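# Cap the pump bottle and let go

## Task

Place the cap over the pump bottle's pump and press it all the way down, keeping the bottle upright, then finish with neither hand touching the cap or the bottle.

## Robot and tools

Robot: two arms. left_arm has a left hand and sits on the +y side; right_arm has a right hand. Calibrated bases in the scene frame: left_arm at (-0.009, +0.260, 0) m, quat_wxyz (+1.000, 0, 0, +0.020); right_arm at (+0.016, -0.331, 0) m, quat_wxyz (+1.000, 0, 0, -0.016). A camera stand is fixed behind the arms. A loose object may occasionally get a small push from outside.

Frames: the scene frame has its origin at table-top height, midway between the nominal bases, +z up, +x out over the table. Fixed cameras and the table use it. Each arm's reported hand pose, velocities, Hand target and wrist-camera pose are in that arm's own base frame, and so are its offsets. Reported positions and orientations may be wrong by a few cm, more at long reach.

Hand point axes (right hand): +z runs along straightened fingers toward the tips; +x crosses the palm away from the thumb; +y points out of the palm face (palm surface at y = -0.062 m, z -0.110 to -0.049). Straight fingertips reach about z = +0.12; index 0.023 m toward the thumb side, middle and ring 0.023 and 0.068 m on the other side. A rigid mast near the wrist (x +0.05 to +0.10, z -0.16 to -0.11, up to y = +0.06) can collide. The left hand mirrors this: its +x points toward its thumb, so mast x values flip sign. Fingertips have 3 cm rubber caps.

execute_actions(actions, cameras): actions is a list of actions; each action is a table of at most 15 rows, one per 1/30 s step, 0.5 s per action; a short table repeats its final row. Every row is one list of 48 numbers, each in [-1, 1], covering both arms even if one is idle: left dx, dy, dz, rx, ry, rz; left 16 hand motors; left current_limit, speed; then the same 24 for the right arm.
- dx..rz are an offset, not a pose: the target relative to that arm's Hand target when the action began, in the arm's base axes. Every row counts from that same starting target, so rows do not add up, but a repeated action moves again. Scale: 1.0 = 0.6 m for dx, dy, dz and 180 degrees for rx, ry, rz, which form one rotation vector applied about the Hand target position. A translation longer than 1.0 gets scaled down along its direction.
- Hand motors, in this order: index_mcp, index_abd, index_pip, index_dip, thumb_cmc, thumb_axl, thumb_mcp, thumb_ipl, middle_mcp, middle_abd, middle_pip, middle_dip, ring_mcp, ring_abd, ring_pip, ring_dip. Each is an absolute goal angle, linear between its stops (degrees at +1/-1; straight value): _mcp (-18, +128; +0.75), _abd (-60, +60; +0.00, toward -1 swings away from thumb), _pip (-29, +108; +0.58), _dip (-21, +117; +0.70); thumb_cmc (-20, +120; +0.71, toward -1 brings thumb in front of palm), thumb_axl (-27, +140; +0.68, rotates thumb about its own line), thumb_mcp (-69, +109; +0.23), thumb_ipl (-77, +108; +0.17). Toward -1 the finger joints curl toward the palm. A 0 is a real goal; to keep a hand unchanged, resend its hand_goal, hand_current_limit and hand_speed.
- current_limit maps -1..+1 to 0..550 mA per motor (floor 11 mA); very low values may not lift a finger. speed sets goal travel at (speed+1)/2 of 8.5 rad/s. Start values +0.4 and -0.6; last values persist.
- cameras: list of names (cam_high, cam_left_wrist, cam_right_wrist), ["all"], or []. Default: all if actions is empty, none otherwise. A wrong name voids the call. An empty actions list just reports state and images.

zoom_image(camera, region): region [x0, y0, x1, y1] pixels in that camera's latest 504x504 image, origin top-left, at most 504 each way; only cameras in the latest images.

finished_scene(scene): give the current scene number; irreversible. The cap must already be seated and both hands clear, since the result must hold without the robot.

Results: end_effector_position (m) and end_effector_quat_wxyz per arm; Hand target (the last commanded pose after clipping, base for the next offsets); joint positions, velocities (may be omitted when all read within noise) and torques (include the arm's weight, have offsets, numbers 3 and 4 wrap at ±28 N m); end_effector_position at some steps. Per motor: hand_goal, hand_measured (same scale), hand_current_ma (positive pushes toward -1), hand_state = moving, goal, blocked or overload; plus hand_current_limit and hand_speed.

Motion behaviour: orientation commands are clipped to 40 degrees from the measured one each step; position takes priority over orientation. The hand often stops short of the target and sags under load (elbow droop); waiting won't fix it, so send the missing distance as a new offset or command a bit high. Offsets of a few cm from friction are normal, not contact. Tiny moves may not start. To stop pushing on something, command the target back beyond the current hand point. Near the first joint axis, small wrist moves can swing the arm.

Gripping: a finger presses only if its goal lies past the object's surface, harder with more overshoot, capped by current_limit. Gear friction can keep a grip even after lowering. A motor drawing 495 mA or more accumulates seconds; at 5 s it shuts off for 10 s, then resumes toward its last goal.

Heat: holding loads, long reach or pushing at unreachable poses warms motors. MOTOR HOT appears at 85 °C; at 100 °C that arm goes limp for 30-60 s or more (OVER-TEMPERATURE FAULT). During any arm stop, new hand commands are discarded while the old ones keep acting.

Joint ranges (rad): waist ±2.880, shoulder 0 to 3.142, elbow 0 to 3.019 (straight 2.964), wrist pitch -1.693 to 1.571, wrist yaw ±1.571, wrist roll ±2.094.

Avoid: dropping the cap or releasing it while moving, knocking the bottle over, slamming into the table or fixed items, letting anything fall off the table, the arms touching or one hand gripping the other, and motor overloads. The scene keeps running while the operator thinks, with the last command held. Smooth, low-effort motion is preferred.

Each tool is called after "Request:" by a JSON object that holds its "fn" and its "kwargs".

## Session

Request:
{"fn": "execute_actions", "kwargs": {"actions": []}}

Scene clock: 0.00 s.
left_arm: end_effector_position=(+0.4836, +0.0130, +0.3929) hand_goal=(+0.754, +0.000, +0.576, +0.696, +0.714, +0.678, +0.226, +0.168, +0.754, +0.000, +0.576, +0.696, +0.754, +0.000, +0.576, +0.696) hand_measured=(+0.754, +0.000, +0.576, +0.696, +0.714, +0.678, +0.226, +0.168, +0.754, +0.000, +0.576, +0.696, +0.754, +0.000, +0.576, +0.696) hand_current_ma=(+0, +0, +0, +0, +0, +0, +0, +0, +0, +0, +0, +0, +0, +0, +0, +0) hand_state=(goal, goal, goal, goal, goal, goal, goal, goal, goal, goal, goal, goal, goal, goal, goal, goal) hand_current_limit=0.40 hand_speed=-0.60 end_effector_quat_wxyz=(-0.157, +0.461, +0.637, +0.598) | right_arm: end_effector_position=(+0.5510, +0.1902, +0.3502) hand_goal=(+0.754, +0.000, +0.576, +0.696, +0.714, +0.678, +0.226, +0.168, +0.754, +0.000, +0.576, +0.696, +0.754, +0.000, +0.576, +0.696) hand_measured=(+0.754, +0.000, +0.576, +0.696, +0.714, +0.678, +0.226, +0.168, +0.754, +0.000, +0.576, +0.696, +0.754, +0.000, +0.576, +0.696) hand_current_ma=(+0, +0, +0, +0, +0, +0, +0, +0, +0, +0, +0, +0, +0, +0, +0, +0) hand_state=(goal, goal, goal, goal, goal, goal, goal, goal, goal, goal, goal, goal, goal, goal, goal, goal) hand_current_limit=0.40 hand_speed=-0.60 end_effector_quat_wxyz=(+0.124, +0.753, +0.056, +0.644)
Joint positions: left_arm=[-0.365 1.387 1.184 -1.349 -1.333 -0.669] | right_arm=[0.652 1.485 1.152 0.14 0.758 1.44]
Joint velocities: within noise
Joint torques (N m): no reading
Heat: left arm: hottest shoulder 39 °C; right arm: hottest shoulder 35 °C.
Hand target: left_arm +0.4869, +0.0117, +0.4004; -0.150, +0.456, +0.640, +0.600 | right_arm +0.5539, +0.1924, +0.3671; +0.116, +0.744, +0.047, +0.656

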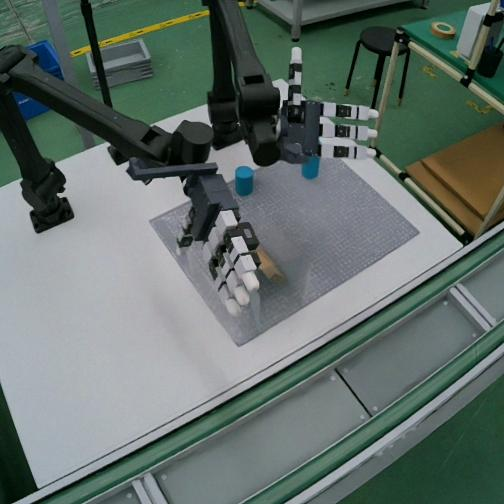

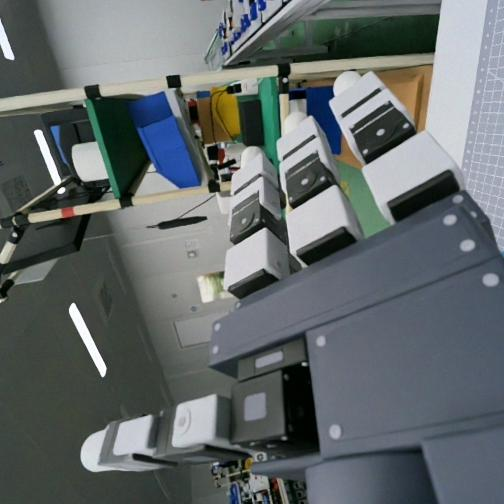

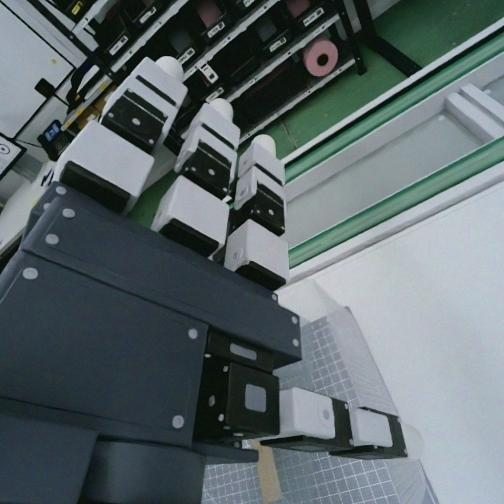

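Request:
{"fn": "zoom_image", "kwargs": {"camera": "cam_high", "region": [140, 140, 340, 340]}}

Request:
{"fn": "zoom_image", "kwargs": {"camera": "cam_right_wrist", "region": [180, 280, 440, 504]}}

Scaled by 2.520 from the camera's 504x504 image, which has a finer 720x720 frame.

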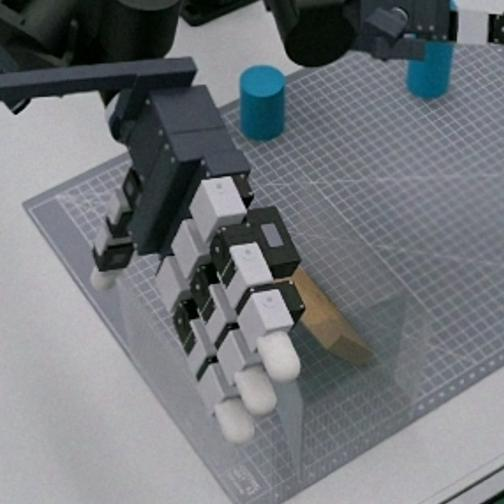

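Scaled by 1.938 from the camera's 504x504 image, which has a finer 720x720 frame.

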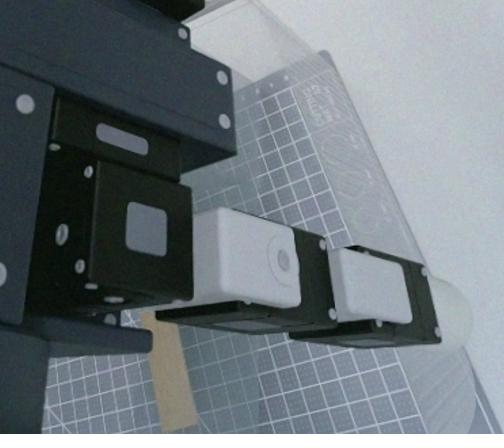

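Request:
{"fn": "execute_actions", "kwargs": {"actions": [[[-0.08,0,0.05,0,0,0,0.754,0,0.576,0.696,0.714,0.678,0.226,0.168,0.754,0,0.576,0.696,0.754,0,0.576,0.696,0.4,-0.6,-0.05,-0.12,0.05,0,0,0,0.754,0,0.576,0.696,0.714,0.678,0.226,0.168,0.754,0,0.576,0.696,0.754,0,0.576,0.696,0.4,-0.6]],[[-0.08,0,0.05,0,0,0,0.754,0,0.576,0.696,0.714,0.678,0.226,0.168,0.754,0,0.576,0.696,0.754,0,0.576,0.696,0.4,-0.6,-0.05,-0.12,0.05,0,0,0,0.754,0,0.576,0.696,0.714,0.678,0.226,0.168,0.754,0,0.576,0.696,0.754,0,0.576,0.696,0.4,-0.6]],[[-0.08,0,0.05,0,0,0,0.754,0,0.576,0.696,0.714,0.678,0.226,0.168,0.754,0,0.576,0.696,0.754,0,0.576,0.696,0.4,-0.6,-0.05,-0.12,0,0,0,0,0.754,0,0.576,0.696,0.714,0.678,0.226,0.168,0.754,0,0.576,0.696,0.754,0,0.576,0.696,0.4,-0.6]],[[0,0,0,0,0,0,0.754,0,0.576,0.696,0.714,0.678,0.226,0.168,0.754,0,0.576,0.696,0.754,0,0.576,0.696,0.4,-0.6,-0.05,-0.12,0,0,0,0,0.754,0,0.576,0.696,0.714,0.678,0.226,0.168,0.754,0,0.576,0.696,0.754,0,0.576,0.696,0.4,-0.6]]], "cameras": ["all"]}}

Scene clock: 48.13 s.
left_arm: end_effector_position=(+0.3415, +0.0161, +0.4946) hand_goal=(+0.754, +0.000, +0.576, +0.696, +0.714, +0.678, +0.226, +0.168, +0.754, +0.000, +0.576, +0.696, +0.754, +0.000, +0.576, +0.696) hand_measured=(+0.758, -0.002, +0.576, +0.696, +0.718, +0.678, +0.226, +0.168, +0.760, -0.002, +0.576, +0.696, +0.758, -0.002, +0.576, +0.696) hand_current_ma=(+15, -8, +2, +0, +17, -2, -3, -1, +19, -8, +2, +0, +18, -7, +1, +0) hand_state=(goal, goal, goal, goal, goal, goal, goal, goal, goal, goal, goal, goal, goal, goal, goal, goal) hand_current_limit=0.40 hand_speed=-0.60 end_effector_quat_wxyz=(-0.086, +0.477, +0.612, +0.625) | right_arm: end_effector_position=(+0.4303, -0.0999, +0.4216) hand_goal=(+0.754, +0.000, +0.576, +0.696, +0.714, +0.678, +0.226, +0.168, +0.754, +0.000, +0.576, +0.696, +0.754, +0.000, +0.576, +0.696) hand_measured=(+0.754, +0.002, +0.578, +0.696, +0.716, +0.678, +0.226, +0.168, +0.754, +0.004, +0.578, +0.696, +0.754, +0.004, +0.578, +0.696) hand_current_ma=(+3, +8, +5, +0, +6, -3, -3, -1, +3, +11, +5, +0, +3, +10, +6, +0) hand_state=(goal, goal, goal, goal, goal, goal, goal, goal, goal, goal, goal, goal, goal, goal, goal, goal) hand_current_limit=0.40 hand_speed=-0.60 end_effector_quat_wxyz=(+0.117, +0.746, +0.040, +0.654)
Joint positions: left_arm=[-0.524 0.967 1.096 -1.69 -1.366 -0.762] | right_arm=[0.033 0.825 0.821 -0.115 0.156 1.358]
Joint torques (N m): left_arm=[-2.37 -2.96 8.2 -0.31 -1.16 0.1] | right_arm=[0.73 -5.01 9.72 1.78 -0.03 -0.22]
Heat: left arm: hottest shoulder 40 °C; right arm: hottest shoulder 36 °C.
Hand target: left_arm +0.3429, +0.0116, +0.4905; -0.150, +0.456, +0.640, +0.600 | right_arm +0.4339, -0.0954, +0.4270; +0.116, +0.744, +0.047, +0.656
Off the commanded pose: left_arm 0.006 m, 9 deg | right_arm 0.008 m, 1 deg.
joint sent to its limit (left arm) — joint 4 (wrist pitch), lower limit. The joint targets are off in orientation, not in position.
Step readings (end_effector_position of left_arm | right_arm):
0: (+0.4836, +0.0130, +0.3929) | (+0.5510, +0.1902, +0.3502)
1: (+0.4806, +0.0133, +0.3944) | (+0.5512, +0.1883, +0.3495)
2: (+0.4760, +0.0134, +0.3949) | (+0.5495, +0.1851, +0.3474)
4: (+0.4612, +0.0141, +0.4051) | (+0.5356, +0.1607, +0.3505)
8: (+0.4380, +0.0162, +0.4286) | (+0.5225, +0.1212, +0.3819)
15: (+0.4344, +0.0169, +0.4276) | (+0.5179, +0.1143, +0.3951)
16: (+0.4324, +0.0162, +0.4278) | (+0.5203, +0.1132, +0.3923)
17: (+0.4289, +0.0156, +0.4274) | (+0.5210, +0.1118, +0.3887)
19: (+0.4157, +0.0135, +0.4355) | (+0.5096, +0.0881, +0.3879)
23: (+0.3917, +0.0151, +0.4623) | (+0.4938, +0.0482, +0.4121)
30: (+0.3868, +0.0170, +0.4676) | (+0.4885, +0.0435, +0.4225)
31: (+0.3854, +0.0156, +0.4675) | (+0.4917, +0.0433, +0.4177)
32: (+0.3818, +0.0143, +0.4662) | (+0.4931, +0.0417, +0.4136)
34: (+0.3668, +0.0130, +0.4703) | (+0.4806, +0.0144, +0.4051)
38: (+0.3391, +0.0182, +0.4955) | (+0.4632, -0.0267, +0.4136)
45: (+0.3367, +0.0189, +0.4985) | (+0.4600, -0.0281, +0.4202)
46: (+0.3383, +0.0180, +0.4972) | (+0.4635, -0.0271, +0.4174)
47: (+0.3394, +0.0173, +0.4962) | (+0.4652, -0.0290, +0.4146)
49: (+0.3411, +0.0163, +0.4949) | (+0.4517, -0.0587, +0.4097)
53: (+0.3414, +0.0161, +0.4946) | (+0.4312, -0.1005, +0.4183)
60: (+0.3415, +0.0161, +0.4946) | (+0.4303, -0.0999, +0.4215)

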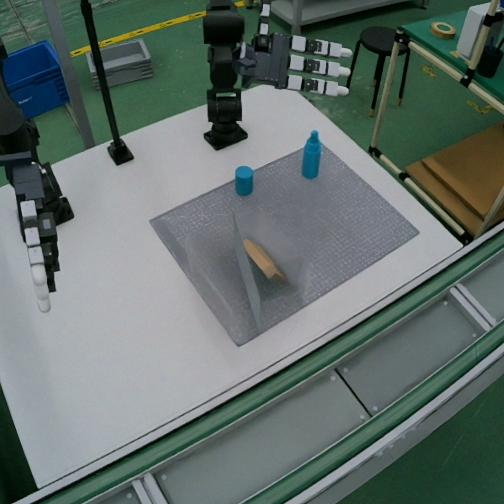

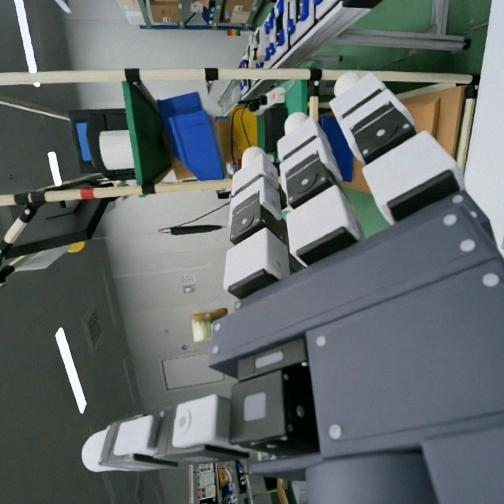

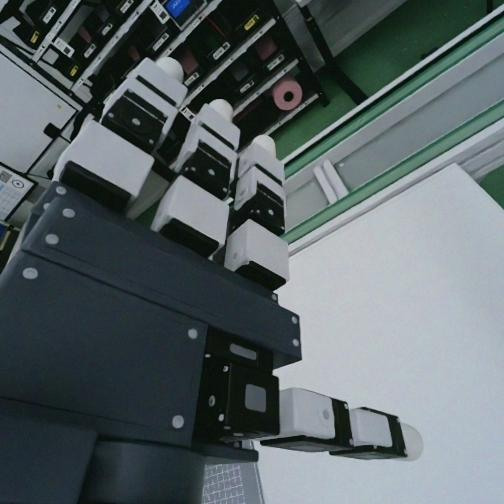

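Request:
{"fn": "zoom_image", "kwargs": {"camera": "cam_high", "region": [220, 120, 340, 240]}}

Request:
{"fn": "zoom_image", "kwargs": {"camera": "cam_high", "region": [140, 190, 340, 360]}}

Scaled by 4.200 from the camera's 504x504 image, which has a finer 720x720 frame.

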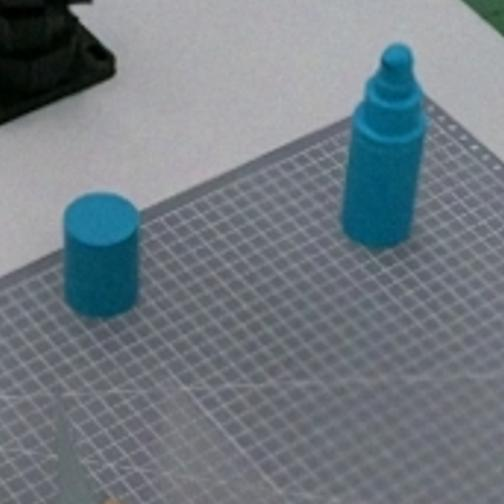

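Scaled by 2.520 from the camera's 504x504 image, which has a finer 720x720 frame.

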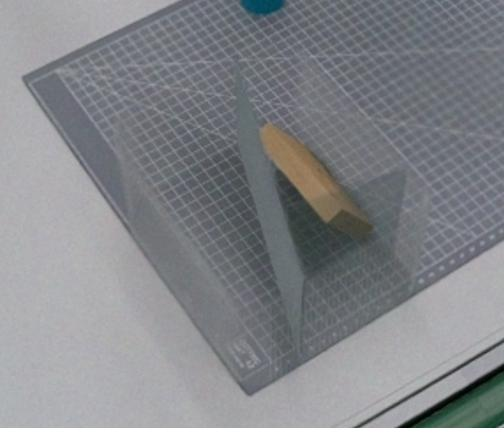

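Request:
{"fn": "zoom_image", "kwargs": {"camera": "cam_high", "region": [145, 140, 245, 240]}}

Request:
{"fn": "zoom_image", "kwargs": {"camera": "cam_high", "region": [235, 130, 335, 230]}}

Request:
{"fn": "zoom_image", "kwargs": {"camera": "cam_high", "region": [325, 150, 425, 250]}}

Request:
{"fn": "zoom_image", "kwargs": {"camera": "cam_high", "region": [0, 90, 260, 250]}}

Scaled by 5.040 from the camera's 504x504 image, which has a finer 720x720 frame.

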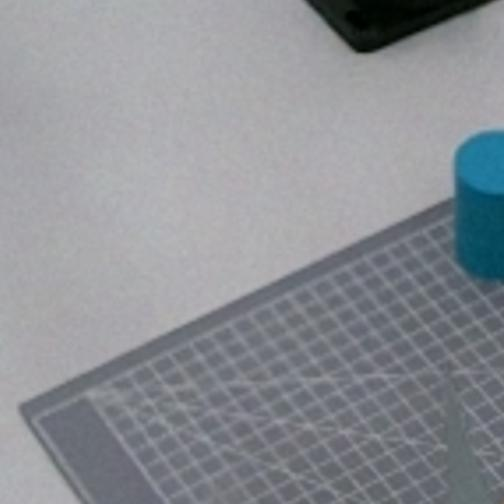

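Scaled by 5.040 from the camera's 504x504 image, which has a finer 720x720 frame.

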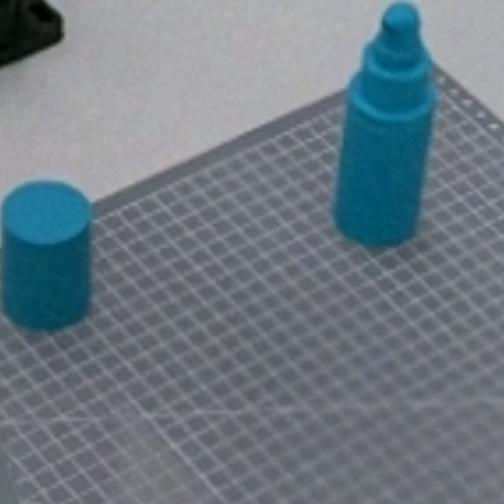

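Scaled by 5.040 from the camera's 504x504 image, which has a finer 720x720 frame.

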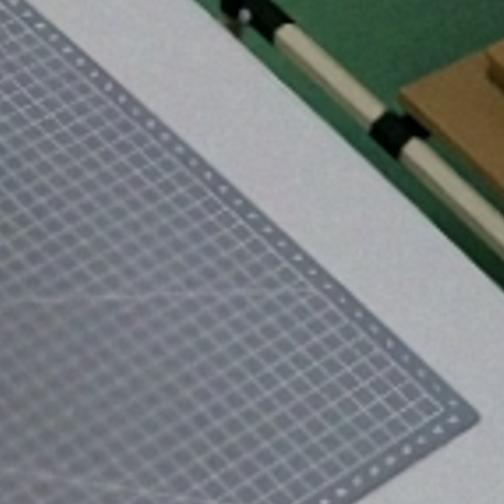

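Scaled by 1.938 from the camera's 504x504 image, which has a finer 720x720 frame.

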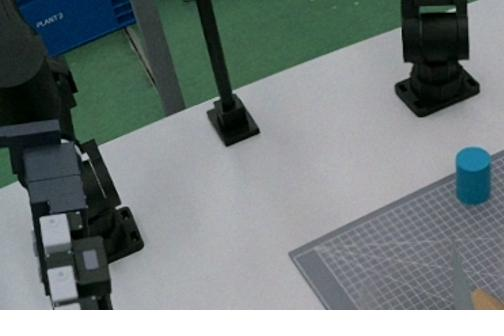

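Request:
{"fn": "execute_actions", "kwargs": {"actions": [[[-0.0337,-0.0269,-0.0633,0.0752,0.122,-0.0564,0.0685,0,0.576,0.696,0.4,0.678,0.226,0.168,0.0685,0,0.576,0.696,0.754,0,0.576,0.696,0.4,-0.6,0,0,0,0,0,0,0.754,0,0.576,0.696,0.714,0.678,0.226,0.168,0.754,0,0.576,0.696,0.754,0,0.576,0.696,0.4,-0.6]],[[-0.0337,-0.0269,-0.0633,0.0752,0.122,-0.0564,0.0685,0,0.576,0.696,0,0.678,0.226,0.168,0.0685,0,0.576,0.696,0.754,0,0.576,0.696,0.4,-0.6,0,0,0,0,0,0,0.754,0,0.576,0.696,0.714,0.678,0.226,0.168,0.754,0,0.576,0.696,0.754,0,0.576,0.696,0.4,-0.6]],[[-0.0337,-0.0269,-0.0633,0.0752,0.122,-0.0564,0.0685,0,0.576,0.696,-0.571,0.678,0.226,0.168,0.0685,0,0.576,0.696,0.754,0,0.576,0.696,0.4,-0.6,0,0,0,0,0,0,0.754,0,0.576,0.696,0.714,0.678,0.226,0.168,0.754,0,0.576,0.696,0.754,0,0.576,0.696,0.4,-0.6]]], "cameras": ["cam_high","cam_left_wrist"]}}

Scene clock: 474.77 s.
left_arm: end_effector_position=(+0.2816, -0.0343, +0.3631) hand_goal=(+0.068, +0.000, +0.576, +0.696, -0.570, +0.678, +0.226, +0.168, +0.068, +0.000, +0.576, +0.696, +0.754, +0.000, +0.576, +0.696) hand_measured=(+0.068, -0.004, +0.578, +0.696, -0.576, +0.678, +0.224, +0.168, +0.068, -0.004, +0.576, +0.696, +0.750, -0.004, +0.576, +0.696) hand_current_ma=(-2, -9, +4, +0, -18, -2, -5, -1, -2, -9, +2, +0, -12, -10, +1, +0) hand_state=(goal, goal, goal, goal, goal, goal, goal, goal, goal, goal, goal, goal, goal, goal, goal, goal) hand_current_limit=0.40 hand_speed=-0.60 end_effector_quat_wxyz=(-0.428, +0.770, +0.065, +0.468) | right_arm: end_effector_position=(+0.4303, -0.0999, +0.4216) hand_goal=(+0.754, +0.000, +0.576, +0.696, +0.714, +0.678, +0.226, +0.168, +0.754, +0.000, +0.576, +0.696, +0.754, +0.000, +0.576, +0.696) hand_measured=(+0.754, +0.002, +0.578, +0.696, +0.716, +0.678, +0.226, +0.168, +0.754, +0.004, +0.578, +0.696, +0.754, +0.004, +0.578, +0.696) hand_current_ma=(+3, +8, +5, +0, +6, -3, -3, -1, +3, +11, +5, +0, +3, +10, +6, +0) hand_state=(goal, goal, goal, goal, goal, goal, goal, goal, goal, goal, goal, goal, goal, goal, goal, goal) hand_current_limit=0.40 hand_speed=-0.60 end_effector_quat_wxyz=(+0.117, +0.746, +0.040, +0.654)
Joint positions: left_arm=[-0.727 0.676 0.896 -1.694 -1.374 0.756] | right_arm=[0.033 0.825 0.821 -0.115 0.156 1.358]
Joint torques (N m): left_arm=[-1.85 0.44 11.45 0.23 -0.95 -0.06] | right_arm=[0.73 -5.25 9.77 1.8 -0.03 -0.22]
Heat: left arm: hottest shoulder 37 °C; right arm: hottest elbow 39 °C.
Hand target: left_arm +0.2823, -0.0368, +0.3765; -0.451, +0.764, +0.095, +0.453 | right_arm +0.4339, -0.0954, +0.4270; +0.116, +0.744, +0.047, +0.656
Off the commanded pose: left_arm 0.014 m, 5 deg | right_arm 0.008 m, 1 deg.
joint sent to its limit (left arm) — joint 4 (wrist pitch), lower limit. The joint targets are off in orientation, not in position.
Step readings (end_effector_position of left_arm | right_arm):
0: (+0.3415, +0.0161, +0.4946) | (+0.4303, -0.0999, +0.4216)
1: (+0.3416, +0.0127, +0.4909) | (+0.4303, -0.0999, +0.4216)
2: (+0.3391, +0.0089, +0.4839) | (+0.4303, -0.0999, +0.4216)
4: (+0.3289, +0.0053, +0.4597) | (+0.4303, -0.0999, +0.4216)
8: (+0.3169, +0.0041, +0.4537) | (+0.4303, -0.0999, +0.4216)
15: (+0.3205, +0.0004, +0.4469) | (+0.4303, -0.0999, +0.4216)
16: (+0.3208, -0.0028, +0.4426) | (+0.4303, -0.0999, +0.4216)
17: (+0.3193, -0.0066, +0.4368) | (+0.4303, -0.0999, +0.4216)
19: (+0.3112, -0.0128, +0.4238) | (+0.4303, -0.0999, +0.4216)
23: (+0.3004, -0.0144, +0.4193) | (+0.4303, -0.0999, +0.4216)
30: (+0.3011, -0.0168, +0.4089) | (+0.4303, -0.0999, +0.4216)
31: (+0.3006, -0.0191, +0.4037) | (+0.4303, -0.0999, +0.4216)
32: (+0.2989, -0.0229, +0.3979) | (+0.4303, -0.0999, +0.4216)
34: (+0.2929, -0.0304, +0.3879) | (+0.4303, -0.0999, +0.4216)
38: (+0.2853, -0.0345, +0.3746) | (+0.4303, -0.0999, +0.4216)
45: (+0.2822, -0.0343, +0.3655) | (+0.4303, -0.0999, +0.4216)
Images, in order (width x height): cam_high 504x504, cam_left_wrist 504x504.

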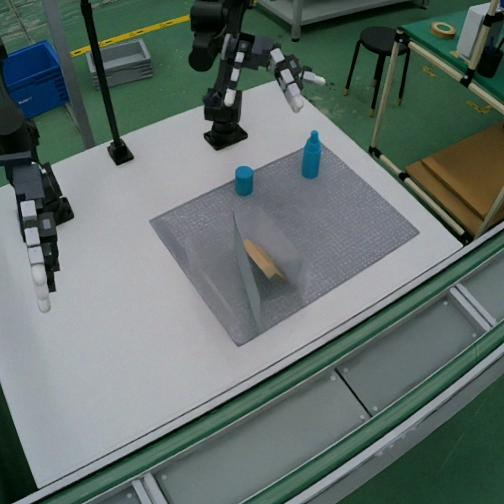

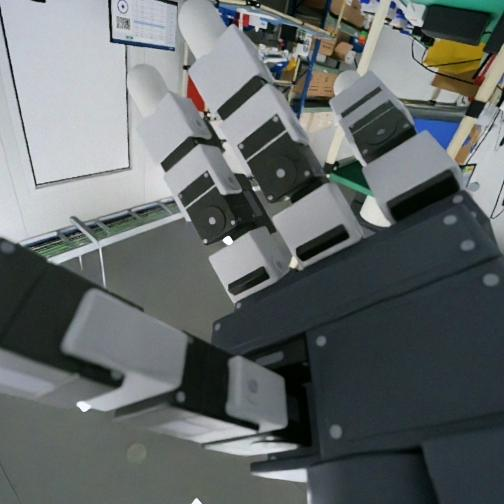

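Request:
{"fn": "execute_actions", "kwargs": {"actions": [[[-0.0337,-0.0269,-0.0633,0.0752,0.122,-0.0564,0.0685,0,0.576,0.696,-0.571,0.678,0.226,0.168,0.0685,0,0.576,0.696,0.754,0,0.576,0.696,0.4,-0.6,0,0,0,0,0,0,0.754,0,0.576,0.696,0.714,0.678,0.226,0.168,0.754,0,0.576,0.696,0.754,0,0.576,0.696,0.4,-0.6]],[[-0.0337,-0.0269,-0.0633,0.0752,0.122,-0.0564,0.0685,0,0.576,0.696,-0.571,0.678,0.226,0.168,0.0685,0,0.576,0.696,0.754,0,0.576,0.696,0.4,-0.6,0,0,0,0,0,0,0.754,0,0.576,0.696,0.714,0.678,0.226,0.168,0.754,0,0.576,0.696,0.754,0,0.576,0.696,0.4,-0.6]],[[0,0,-0.05,0,0,0,0.0685,0,0.576,0.696,-0.571,0.678,0.226,0.168,0.0685,0,0.576,0.696,0.754,0,0.576,0.696,0.4,-0.6,0,0,0,0,0,0,0.754,0,0.576,0.696,0.714,0.678,0.226,0.168,0.754,0,0.576,0.696,0.754,0,0.576,0.696,0.4,-0.6]]], "cameras": ["cam_high","cam_left_wrist"]}}

Scene clock: 486.10 s.
left_arm: end_effector_position=(+0.2427, -0.0663, +0.2730) hand_goal=(+0.068, +0.000, +0.576, +0.696, -0.570, +0.678, +0.226, +0.168, +0.068, +0.000, +0.576, +0.696, +0.754, +0.000, +0.576, +0.696) hand_measured=(+0.064, -0.002, +0.578, +0.696, -0.572, +0.678, +0.224, +0.168, +0.064, -0.002, +0.576, +0.696, +0.746, -0.002, +0.576, +0.696) hand_current_ma=(-11, -6, +3, +0, -8, -2, -6, -1, -11, -6, +2, +0, -27, -8, +0, +0) hand_state=(goal, goal, goal, goal, goal, goal, goal, goal, goal, goal, goal, goal, goal, goal, goal, goal) hand_current_limit=0.40 hand_speed=-0.60 end_effector_quat_wxyz=(-0.521, +0.759, -0.320, +0.223) | right_arm: end_effector_position=(+0.4303, -0.0999, +0.4216) hand_goal=(+0.754, +0.000, +0.576, +0.696, +0.714, +0.678, +0.226, +0.168, +0.754, +0.000, +0.576, +0.696, +0.754, +0.000, +0.576, +0.696) hand_measured=(+0.754, +0.002, +0.578, +0.696, +0.716, +0.678, +0.226, +0.168, +0.754, +0.004, +0.578, +0.696, +0.754, +0.004, +0.578, +0.696) hand_current_ma=(+3, +8, +5, +0, +6, -3, -3, -1, +3, +11, +5, +0, +3, +10, +6, +0) hand_state=(goal, goal, goal, goal, goal, goal, goal, goal, goal, goal, goal, goal, goal, goal, goal, goal) hand_current_limit=0.40 hand_speed=-0.60 end_effector_quat_wxyz=(+0.117, +0.746, +0.040, +0.654)
Joint positions: left_arm=[-0.817 0.827 0.913 -1.694 -1.205 1.525] | right_arm=[0.033 0.825 0.821 -0.115 0.156 1.358]
Joint torques (N m): left_arm=[-2.61 -0.67 8.13 -0.16 -1.06 -0.11] | right_arm=[0.67 -5.25 9.77 1.8 -0.02 -0.22]
Heat: left arm: hottest shoulder 37 °C; right arm: hottest elbow 39 °C.
Hand target: left_arm +0.2418, -0.0691, +0.2705; -0.530, +0.757, -0.315, +0.218 | right_arm +0.4339, -0.0954, +0.4270; +0.116, +0.744, +0.047, +0.656
Off the commanded pose: left_arm 0.004 m, 1 deg | right_arm 0.008 m, 1 deg.
joint sent to its limit (left arm) — joint 4 (wrist pitch), lower limit. The joint targets still meet the commanded pose.
Step readings (end_effector_position of left_arm | right_arm):
0: (+0.2816, -0.0343, +0.3630) | (+0.4303, -0.0999, +0.4216)
1: (+0.2793, -0.0355, +0.3578) | (+0.4303, -0.0999, +0.4216)
2: (+0.2755, -0.0391, +0.3497) | (+0.4303, -0.0999, +0.4216)
4: (+0.2688, -0.0458, +0.3374) | (+0.4303, -0.0999, +0.4216)
8: (+0.2634, -0.0501, +0.3239) | (+0.4303, -0.0999, +0.4216)
15: (+0.2613, -0.0500, +0.3177) | (+0.4303, -0.0999, +0.4216)
16: (+0.2580, -0.0515, +0.3128) | (+0.4303, -0.0999, +0.4216)
17: (+0.2525, -0.0553, +0.3059) | (+0.4303, -0.0999, +0.4216)
19: (+0.2468, -0.0626, +0.2962) | (+0.4303, -0.0999, +0.4216)
23: (+0.2440, -0.0675, +0.2826) | (+0.4303, -0.0999, +0.4216)
30: (+0.2405, -0.0650, +0.2794) | (+0.4303, -0.0999, +0.4216)
31: (+0.2408, -0.0650, +0.2790) | (+0.4303, -0.0999, +0.4216)
32: (+0.2413, -0.0652, +0.2783) | (+0.4303, -0.0999, +0.4216)
34: (+0.2414, -0.0652, +0.2758) | (+0.4303, -0.0999, +0.4216)
38: (+0.2420, -0.0658, +0.2730) | (+0.4303, -0.0999, +0.4216)
45: (+0.2426, -0.0663, +0.2730) | (+0.4303, -0.0999, +0.4216)
Images, in order (width x height): cam_high 504x504, cam_left_wrist 504x504.

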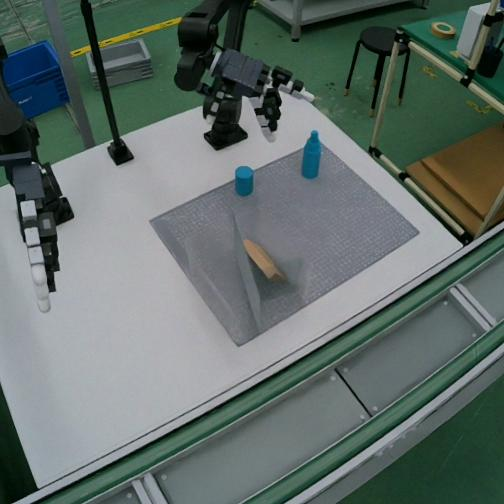

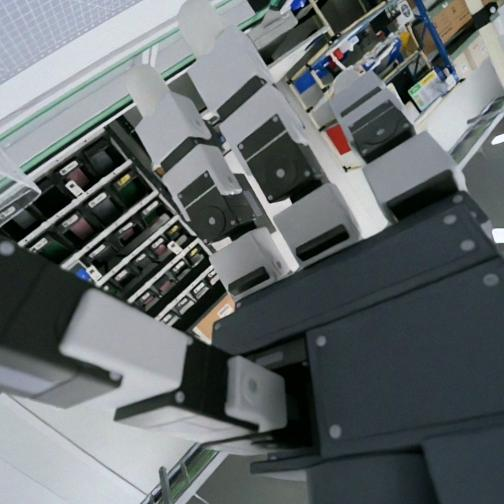

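Request:
{"fn": "execute_actions", "kwargs": {"actions": [[[0,0,-0.0833,0,0,0,0.0685,0,0.576,0.696,-0.571,0.678,0.226,0.168,0.0685,0,0.576,0.696,0.754,0,0.576,0.696,0.4,-0.6,0,0,0,0,0,0,0.754,0,0.576,0.696,0.714,0.678,0.226,0.168,0.754,0,0.576,0.696,0.754,0,0.576,0.696,0.4,-0.6]],[[0,0,-0.0833,0,0,0,0.0685,0,0.576,0.696,-0.571,0.678,0.226,0.168,0.0685,0,0.576,0.696,0.754,0,0.576,0.696,0.4,-0.6,0,0,0,0,0,0,0.754,0,0.576,0.696,0.714,0.678,0.226,0.168,0.754,0,0.576,0.696,0.754,0,0.576,0.696,0.4,-0.6]]], "cameras": ["cam_high","cam_left_wrist"]}}

Request:
{"fn": "zoom_image", "kwargs": {"camera": "cam_high", "region": [180, 80, 300, 200]}}

Scene clock: 503.43 s.
left_arm: end_effector_position=(+0.2391, -0.0648, +0.1674) hand_goal=(+0.068, +0.000, +0.576, +0.696, -0.570, +0.678, +0.226, +0.168, +0.068, +0.000, +0.576, +0.696, +0.754, +0.000, +0.576, +0.696) hand_measured=(+0.064, +0.000, +0.578, +0.696, -0.570, +0.678, +0.224, +0.168, +0.064, +0.000, +0.576, +0.696, +0.744, -0.002, +0.576, +0.696) hand_current_ma=(-11, -2, +3, +0, +0, -2, -5, -1, -12, -2, +2, +0, -35, -4, -2, +0) hand_state=(goal, goal, goal, goal, goal, goal, goal, goal, goal, goal, goal, goal, goal, goal, goal, goal) hand_current_limit=0.40 hand_speed=-0.60 end_effector_quat_wxyz=(-0.534, +0.755, -0.318, +0.209) | right_arm: end_effector_position=(+0.4303, -0.0999, +0.4216) hand_goal=(+0.754, +0.000, +0.576, +0.696, +0.714, +0.678, +0.226, +0.168, +0.754, +0.000, +0.576, +0.696, +0.754, +0.000, +0.576, +0.696) hand_measured=(+0.754, +0.002, +0.578, +0.696, +0.716, +0.678, +0.226, +0.168, +0.754, +0.004, +0.578, +0.696, +0.754, +0.004, +0.578, +0.696) hand_current_ma=(+3, +8, +5, +0, +6, -3, -3, -1, +3, +11, +5, +0, +3, +10, +6, +0) hand_state=(goal, goal, goal, goal, goal, goal, goal, goal, goal, goal, goal, goal, goal, goal, goal, goal) hand_current_limit=0.40 hand_speed=-0.60 end_effector_quat_wxyz=(+0.117, +0.746, +0.040, +0.654)
Joint positions: left_arm=[-0.838 0.895 0.662 -1.515 -1.214 1.406] | right_arm=[0.033 0.825 0.821 -0.115 0.156 1.358]
Joint torques (N m): left_arm=[-2.26 -2.08 8.65 0.16 -1.06 0] | right_arm=[0.67 -5.25 9.77 1.8 -0.03 -0.22]
Heat: left arm: hottest shoulder 37 °C; right arm: hottest elbow 39 °C.
Hand target: left_arm +0.2418, -0.0692, +0.1706; -0.530, +0.757, -0.315, +0.218 | right_arm +0.4339, -0.0954, +0.4270; +0.116, +0.744, +0.047, +0.656
Off the commanded pose: left_arm 0.006 m, 1 deg | right_arm 0.008 m, 1 deg.
Step readings (end_effector_position of left_arm | right_arm):
0: (+0.2427, -0.0664, +0.2730) | (+0.4303, -0.0999, +0.4216)
1: (+0.2431, -0.0657, +0.2687) | (+0.4303, -0.0999, +0.4216)
2: (+0.2437, -0.0656, +0.2603) | (+0.4303, -0.0999, +0.4216)
4: (+0.2381, -0.0618, +0.2391) | (+0.4303, -0.0999, +0.4216)
8: (+0.2357, -0.0604, +0.2158) | (+0.4303, -0.0999, +0.4216)
15: (+0.2382, -0.0626, +0.2154) | (+0.4303, -0.0999, +0.4216)
16: (+0.2396, -0.0636, +0.2117) | (+0.4303, -0.0999, +0.4216)
17: (+0.2412, -0.0648, +0.2039) | (+0.4303, -0.0999, +0.4216)
19: (+0.2388, -0.0636, +0.1863) | (+0.4303, -0.0999, +0.4216)
23: (+0.2372, -0.0627, +0.1676) | (+0.4303, -0.0999, +0.4216)
30: (+0.2391, -0.0648, +0.1674) | (+0.4303, -0.0999, +0.4216)
Images, in order (width x height): cam_high 504x504, cam_left_wrist 504x504.

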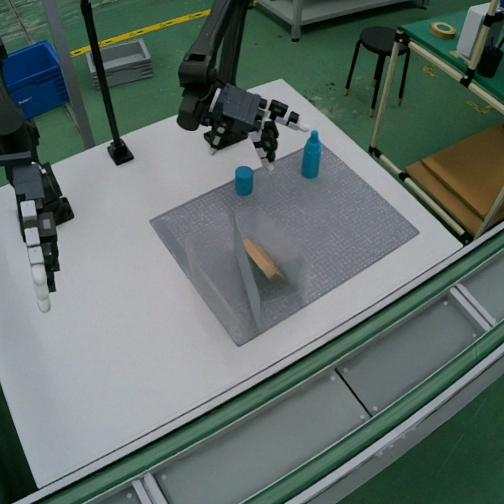

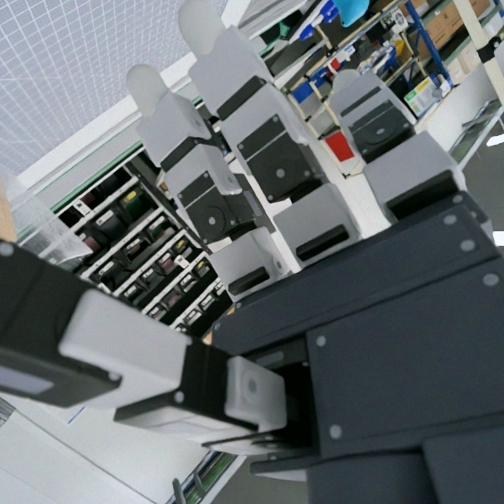

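Scaled by 4.200 from the camera's 504x504 image, which has a finer 720x720 frame.

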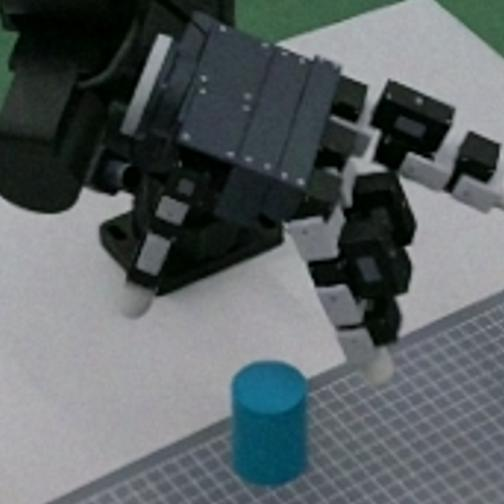

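Request:
{"fn": "execute_actions", "kwargs": {"actions": [[[0.0117,0.005,-0.0755,0,0,0,0.0685,0,0.576,0.696,-0.571,0.678,0.226,0.168,0.0685,0,0.576,0.696,0.754,0,0.576,0.696,0.4,-0.6,0,0,0,0,0,0,0.754,0,0.576,0.696,0.714,0.678,0.226,0.168,0.754,0,0.576,0.696,0.754,0,0.576,0.696,0.4,-0.6]],[[0,0,-0.0755,0,0,0,0.0685,0,0.576,0.696,-0.571,0.678,0.226,0.168,0.0685,0,0.576,0.696,0.754,0,0.576,0.696,0.4,-0.6,0,0,0,0,0,0,0.754,0,0.576,0.696,0.714,0.678,0.226,0.168,0.754,0,0.576,0.696,0.754,0,0.576,0.696,0.4,-0.6]]], "cameras": ["cam_high","cam_left_wrist"]}}

Request:
{"fn": "zoom_image", "kwargs": {"camera": "cam_high", "region": [180, 100, 300, 220]}}

Scene clock: 554.30 s.
left_arm: end_effector_position=(+0.2460, -0.0664, +0.0777) hand_goal=(+0.068, +0.000, +0.576, +0.696, -0.570, +0.678, +0.226, +0.168, +0.068, +0.000, +0.576, +0.696, +0.754, +0.000, +0.576, +0.696) hand_measured=(+0.064, +0.000, +0.576, +0.696, -0.570, +0.678, +0.224, +0.168, +0.064, +0.000, +0.576, +0.696, +0.746, -0.002, +0.576, +0.696) hand_current_ma=(-11, -2, +3, +0, -1, -2, -5, -1, -12, -2, +2, +0, -32, -4, -2, +0) hand_state=(goal, goal, goal, goal, goal, goal, goal, goal, goal, goal, goal, goal, goal, goal, goal, goal) hand_current_limit=0.40 hand_speed=-0.60 end_effector_quat_wxyz=(-0.531, +0.754, -0.319, +0.216) | right_arm: end_effector_position=(+0.4303, -0.0999, +0.4216) hand_goal=(+0.754, +0.000, +0.576, +0.696, +0.714, +0.678, +0.226, +0.168, +0.754, +0.000, +0.576, +0.696, +0.754, +0.000, +0.576, +0.696) hand_measured=(+0.754, +0.002, +0.578, +0.696, +0.716, +0.678, +0.226, +0.168, +0.754, +0.004, +0.578, +0.696, +0.754, +0.004, +0.578, +0.696) hand_current_ma=(+3, +8, +5, +0, +6, -3, -3, -1, +3, +11, +5, +0, +3, +10, +6, +0) hand_state=(goal, goal, goal, goal, goal, goal, goal, goal, goal, goal, goal, goal, goal, goal, goal, goal) hand_current_limit=0.40 hand_speed=-0.60 end_effector_quat_wxyz=(+0.117, +0.746, +0.040, +0.654)
Joint positions: left_arm=[-0.818 1.009 0.47 -1.115 -1.22 1.495] | right_arm=[0.033 0.825 0.821 -0.115 0.156 1.358]
Joint torques (N m): left_arm=[-0.91 -2.32 7.54 0.21 -1.03 0.08] | right_arm=[0.73 -5.25 9.77 1.8 -0.03 -0.22]
Heat: left arm: hottest shoulder 37 °C; right arm: hottest elbow 39 °C.
Hand target: left_arm +0.2488, -0.0661, +0.0799; -0.530, +0.757, -0.315, +0.218 | right_arm +0.4339, -0.0954, +0.4270; +0.116, +0.744, +0.047, +0.656
Off the commanded pose: left_arm 0.004 m, 1 deg | right_arm 0.008 m, 1 deg.
Step readings (end_effector_position of left_arm | right_arm):
0: (+0.2391, -0.0648, +0.1674) | (+0.4303, -0.0999, +0.4216)
1: (+0.2411, -0.0659, +0.1643) | (+0.4303, -0.0999, +0.4216)
2: (+0.2445, -0.0682, +0.1578) | (+0.4303, -0.0999, +0.4216)
4: (+0.2449, -0.0687, +0.1422) | (+0.4303, -0.0999, +0.4216)
8: (+0.2452, -0.0660, +0.1244) | (+0.4303, -0.0999, +0.4216)
15: (+0.2474, -0.0675, +0.1239) | (+0.4303, -0.0999, +0.4216)
16: (+0.2479, -0.0676, +0.1205) | (+0.4303, -0.0999, +0.4216)
17: (+0.2495, -0.0688, +0.1139) | (+0.4303, -0.0999, +0.4216)
19: (+0.2475, -0.0672, +0.0988) | (+0.4303, -0.0999, +0.4216)
23: (+0.2436, -0.0637, +0.0783) | (+0.4303, -0.0999, +0.4216)
30: (+0.2460, -0.0664, +0.0778) | (+0.4303, -0.0999, +0.4216)
Images, in order (width x height): cam_high 504x504, cam_left_wrist 504x504.

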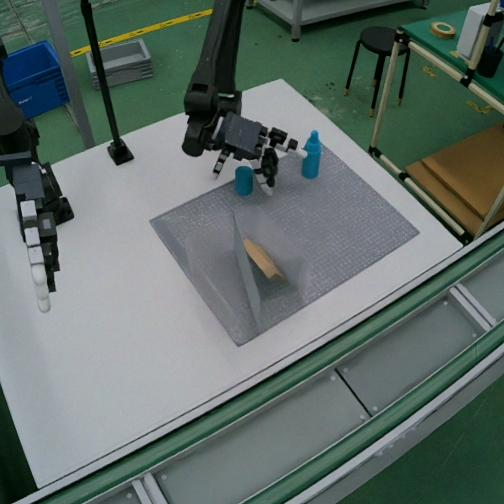

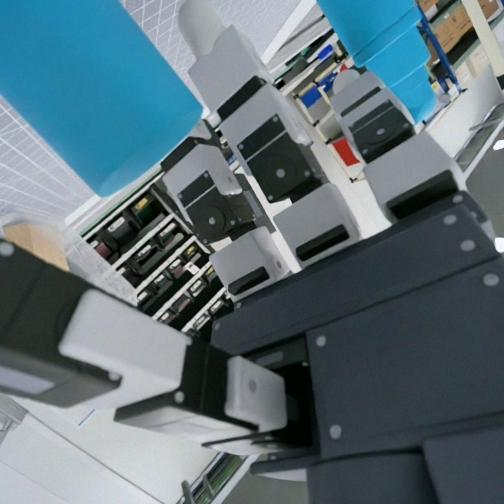

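Scaled by 4.200 from the camera's 504x504 image, which has a finer 720x720 frame.

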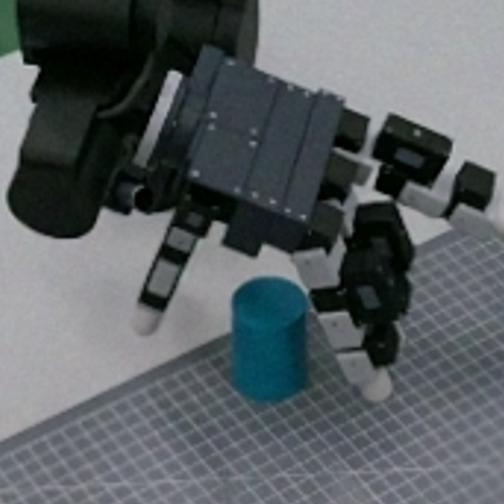

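Request:
{"fn": "execute_actions", "kwargs": {"actions": [[[0,0,0,0,0,0,-0.397,0,0.576,0.696,-0.571,0.678,-0.18,0.168,-0.397,0,0.576,0.696,0.754,0,0.576,0.696,0.2,-0.85,0,0,0,0,0,0,0.754,0,0.576,0.696,0.714,0.678,0.226,0.168,0.754,0,0.576,0.696,0.754,0,0.576,0.696,0.4,-0.6]],[[0,0,0,0,0,0,-0.397,0,0.576,0.696,-0.571,0.678,-0.18,0.168,-0.397,0,0.576,0.696,0.754,0,0.576,0.696,0.2,-0.85,0,0,0,0,0,0,0.754,0,0.576,0.696,0.714,0.678,0.226,0.168,0.754,0,0.576,0.696,0.754,0,0.576,0.696,0.4,-0.6]]], "cameras": ["cam_high","cam_left_wrist"]}}

Request:
{"fn": "zoom_image", "kwargs": {"camera": "cam_high", "region": [180, 100, 300, 220]}}

Scene clock: 580.37 s.
left_arm: end_effector_position=(+0.2459, -0.0661, +0.0777) hand_goal=(-0.396, +0.000, +0.576, +0.696, -0.570, +0.678, -0.180, +0.168, -0.396, +0.000, +0.576, +0.696, +0.754, +0.000, +0.576, +0.696) hand_measured=(-0.290, +0.000, +0.596, +0.700, -0.564, +0.678, -0.046, +0.180, -0.292, -0.006, +0.590, +0.700, +0.746, -0.002, +0.576, +0.696) hand_current_ma=(+330, -2, +76, +15, +18, -2, +330, +66, +330, -21, +51, +10, -32, -4, -2, +0) hand_state=(blocked, goal, goal, goal, goal, goal, blocked, goal, blocked, goal, goal, goal, goal, goal, goal, goal) hand_current_limit=0.20 hand_speed=-0.85 end_effector_quat_wxyz=(-0.531, +0.754, -0.319, +0.216) | right_arm: end_effector_position=(+0.4303, -0.0999, +0.4216) hand_goal=(+0.754, +0.000, +0.576, +0.696, +0.714, +0.678, +0.226, +0.168, +0.754, +0.000, +0.576, +0.696, +0.754, +0.000, +0.576, +0.696) hand_measured=(+0.754, +0.002, +0.578, +0.696, +0.716, +0.678, +0.226, +0.168, +0.754, +0.004, +0.578, +0.696, +0.754, +0.004, +0.578, +0.696) hand_current_ma=(+3, +8, +5, +0, +6, -3, -3, -1, +3, +11, +5, +0, +3, +10, +6, +0) hand_state=(goal, goal, goal, goal, goal, goal, goal, goal, goal, goal, goal, goal, goal, goal, goal, goal) hand_current_limit=0.40 hand_speed=-0.60 end_effector_quat_wxyz=(+0.117, +0.746, +0.040, +0.654)
Joint positions: left_arm=[-0.817 1.009 0.47 -1.115 -1.22 1.496] | right_arm=[0.033 0.825 0.821 -0.115 0.156 1.358]
Joint torques (N m): left_arm=[-1.08 -2.49 7.46 0.29 -0.94 0.1] | right_arm=[0.73 -5.3 9.76 1.8 -0.03 -0.22]
Heat: left arm: hottest shoulder 37 °C; right arm: hottest elbow 39 °C.
Hand target: left_arm +0.2488, -0.0661, +0.0799; -0.530, +0.757, -0.315, +0.217 | right_arm +0.4339, -0.0954, +0.4270; +0.116, +0.744, +0.047, +0.656
Off the commanded pose: left_arm 0.004 m, 1 deg | right_arm 0.008 m, 1 deg.
Step readings (end_effector_position of left_arm | right_arm):
0: (+0.2459, -0.0664, +0.0777) | (+0.4303, -0.0999, +0.4216)
1: (+0.2459, -0.0664, +0.0777) | (+0.4303, -0.0999, +0.4216)
2: (+0.2459, -0.0663, +0.0777) | (+0.4303, -0.0999, +0.4216)
4: (+0.2459, -0.0663, +0.0777) | (+0.4303, -0.0999, +0.4216)
8: (+0.2459, -0.0663, +0.0777) | (+0.4303, -0.0999, +0.4216)
15: (+0.2459, -0.0663, +0.0777) | (+0.4303, -0.0999, +0.4216)
16: (+0.2459, -0.0663, +0.0777) | (+0.4303, -0.0999, +0.4216)
17: (+0.2459, -0.0663, +0.0777) | (+0.4303, -0.0999, +0.4216)
19: (+0.2459, -0.0663, +0.0777) | (+0.4303, -0.0999, +0.4216)
23: (+0.2459, -0.0663, +0.0777) | (+0.4303, -0.0999, +0.4216)
30: (+0.2459, -0.0661, +0.0777) | (+0.4303, -0.0999, +0.4216)
Images, in order (width x height): cam_high 504x504, cam_left_wrist 504x504.

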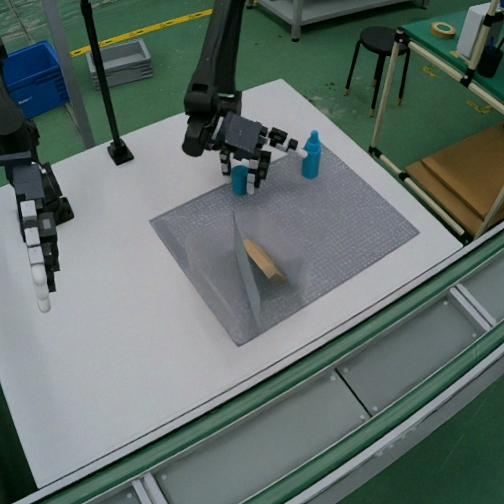

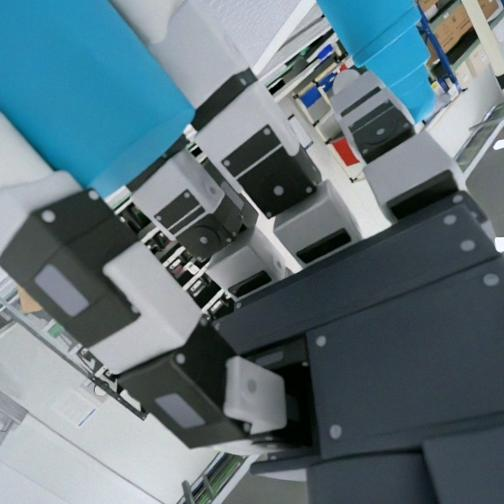

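Scaled by 4.200 from the camera's 504x504 image, which has a finer 720x720 frame.

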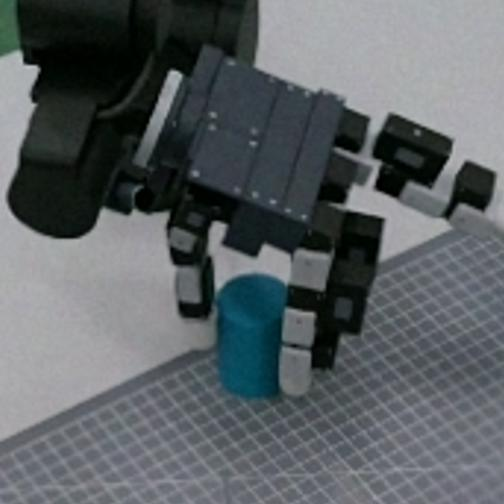

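Request:
{"fn": "execute_actions", "kwargs": {"actions": [[[0,0,0.05,0,0,0,-0.397,0,0.576,0.696,-0.571,0.678,-0.18,0.168,-0.397,0,0.576,0.696,0.754,0,0.576,0.696,0.2,-0.85,0,0,0,0,0,0,0.754,0,0.576,0.696,0.714,0.678,0.226,0.168,0.754,0,0.576,0.696,0.754,0,0.576,0.696,0.4,-0.6]],[[0,0,0.07,0,0,0,-0.397,0,0.576,0.696,-0.571,0.678,-0.18,0.168,-0.397,0,0.576,0.696,0.754,0,0.576,0.696,0.2,-0.85,0,0,0,0,0,0,0.754,0,0.576,0.696,0.714,0.678,0.226,0.168,0.754,0,0.576,0.696,0.754,0,0.576,0.696,0.4,-0.6]]], "cameras": ["cam_high","cam_left_wrist"]}}

Request:
{"fn": "zoom_image", "kwargs": {"camera": "cam_high", "region": [180, 80, 300, 200]}}

Scene clock: 592.53 s.
left_arm: end_effector_position=(+0.2418, -0.0582, +0.1402) hand_goal=(-0.396, +0.000, +0.576, +0.696, -0.570, +0.678, -0.180, +0.168, -0.396, +0.000, +0.576, +0.696, +0.754, +0.000, +0.576, +0.696) hand_measured=(-0.296, +0.004, +0.596, +0.702, -0.560, +0.678, -0.046, +0.186, -0.300, -0.012, +0.590, +0.700, +0.744, -0.002, +0.574, +0.696) hand_current_ma=(+330, +9, +78, +17, +37, -2, +330, +96, +330, -39, +53, +11, -41, -3, -3, +0) hand_state=(blocked, goal, blocked, goal, goal, goal, blocked, goal, blocked, goal, goal, goal, goal, goal, goal, goal) hand_current_limit=0.20 hand_speed=-0.85 end_effector_quat_wxyz=(-0.534, +0.753, -0.323, +0.208) | right_arm: end_effector_position=(+0.4303, -0.0999, +0.4216) hand_goal=(+0.754, +0.000, +0.576, +0.696, +0.714, +0.678, +0.226, +0.168, +0.754, +0.000, +0.576, +0.696, +0.754, +0.000, +0.576, +0.696) hand_measured=(+0.754, +0.002, +0.578, +0.696, +0.716, +0.678, +0.226, +0.168, +0.754, +0.004, +0.578, +0.696, +0.754, +0.004, +0.578, +0.696) hand_current_ma=(+3, +8, +5, +0, +6, -3, -3, -1, +3, +11, +5, +0, +3, +10, +6, +0) hand_state=(goal, goal, goal, goal, goal, goal, goal, goal, goal, goal, goal, goal, goal, goal, goal, goal) hand_current_limit=0.40 hand_speed=-0.60 end_effector_quat_wxyz=(+0.117, +0.746, +0.040, +0.654)
Joint positions: left_arm=[-0.803 0.883 0.585 -1.345 -1.219 1.528] | right_arm=[0.033 0.825 0.821 -0.115 0.156 1.358]
Joint torques (N m): left_arm=[-2.14 -1.03 10.77 -0.44 -0.95 -0.12] | right_arm=[0.73 -5.3 9.77 1.8 -0.02 -0.22]
Heat: left arm: hottest shoulder 37 °C; right arm: hottest elbow 39 °C.
Hand target: left_arm +0.2488, -0.0661, +0.1520; -0.530, +0.757, -0.315, +0.218 | right_arm +0.4339, -0.0954, +0.4270; +0.116, +0.744, +0.047, +0.656
Off the commanded pose: left_arm 0.016 m, 2 deg | right_arm 0.008 m, 1 deg.
Step readings (end_effector_position of left_arm | right_arm):
0: (+0.2459, -0.0661, +0.0777) | (+0.4303, -0.0999, +0.4216)
1: (+0.2444, -0.0644, +0.0787) | (+0.4303, -0.0999, +0.4216)
2: (+0.2428, -0.0625, +0.0807) | (+0.4303, -0.0999, +0.4216)
4: (+0.2403, -0.0590, +0.0868) | (+0.4303, -0.0999, +0.4216)
8: (+0.2392, -0.0576, +0.0939) | (+0.4303, -0.0999, +0.4216)
15: (+0.2387, -0.0571, +0.0947) | (+0.4303, -0.0999, +0.4216)
16: (+0.2374, -0.0557, +0.0969) | (+0.4303, -0.0999, +0.4216)
17: (+0.2366, -0.0546, +0.1015) | (+0.4303, -0.0999, +0.4216)
19: (+0.2383, -0.0549, +0.1164) | (+0.4303, -0.0999, +0.4216)
23: (+0.2436, -0.0600, +0.1384) | (+0.4303, -0.0999, +0.4216)
30: (+0.2419, -0.0583, +0.1402) | (+0.4303, -0.0999, +0.4216)
Images, in order (width x height): cam_high 504x504, cam_left_wrist 504x504.

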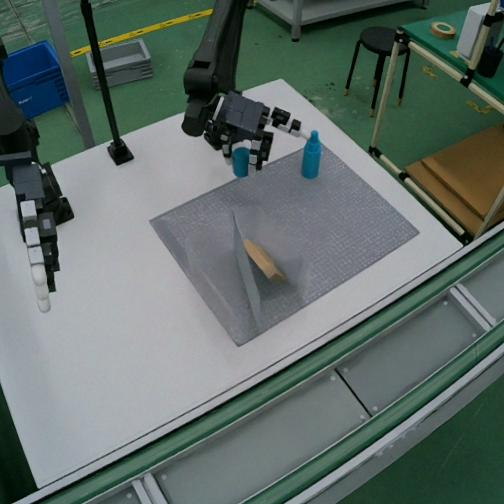

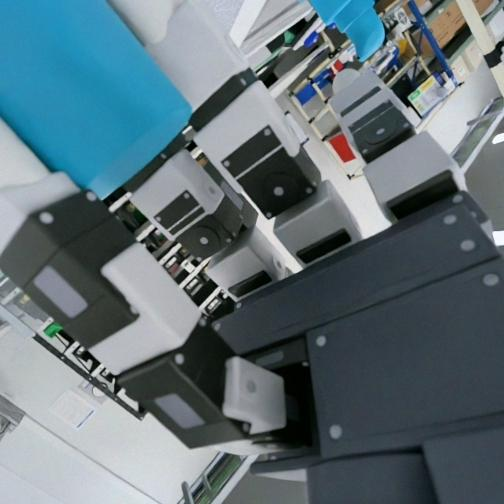

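Scaled by 4.200 from the camera's 504x504 image, which has a finer 720x720 frame.

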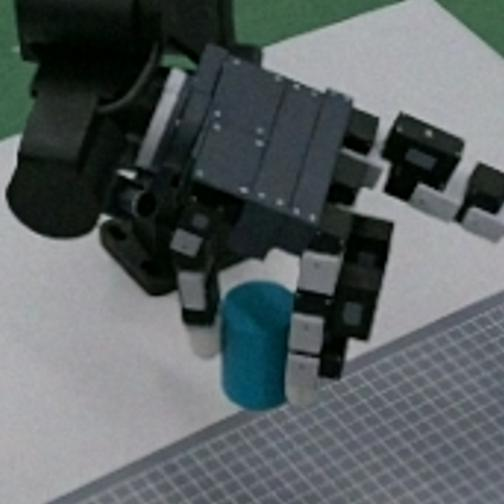

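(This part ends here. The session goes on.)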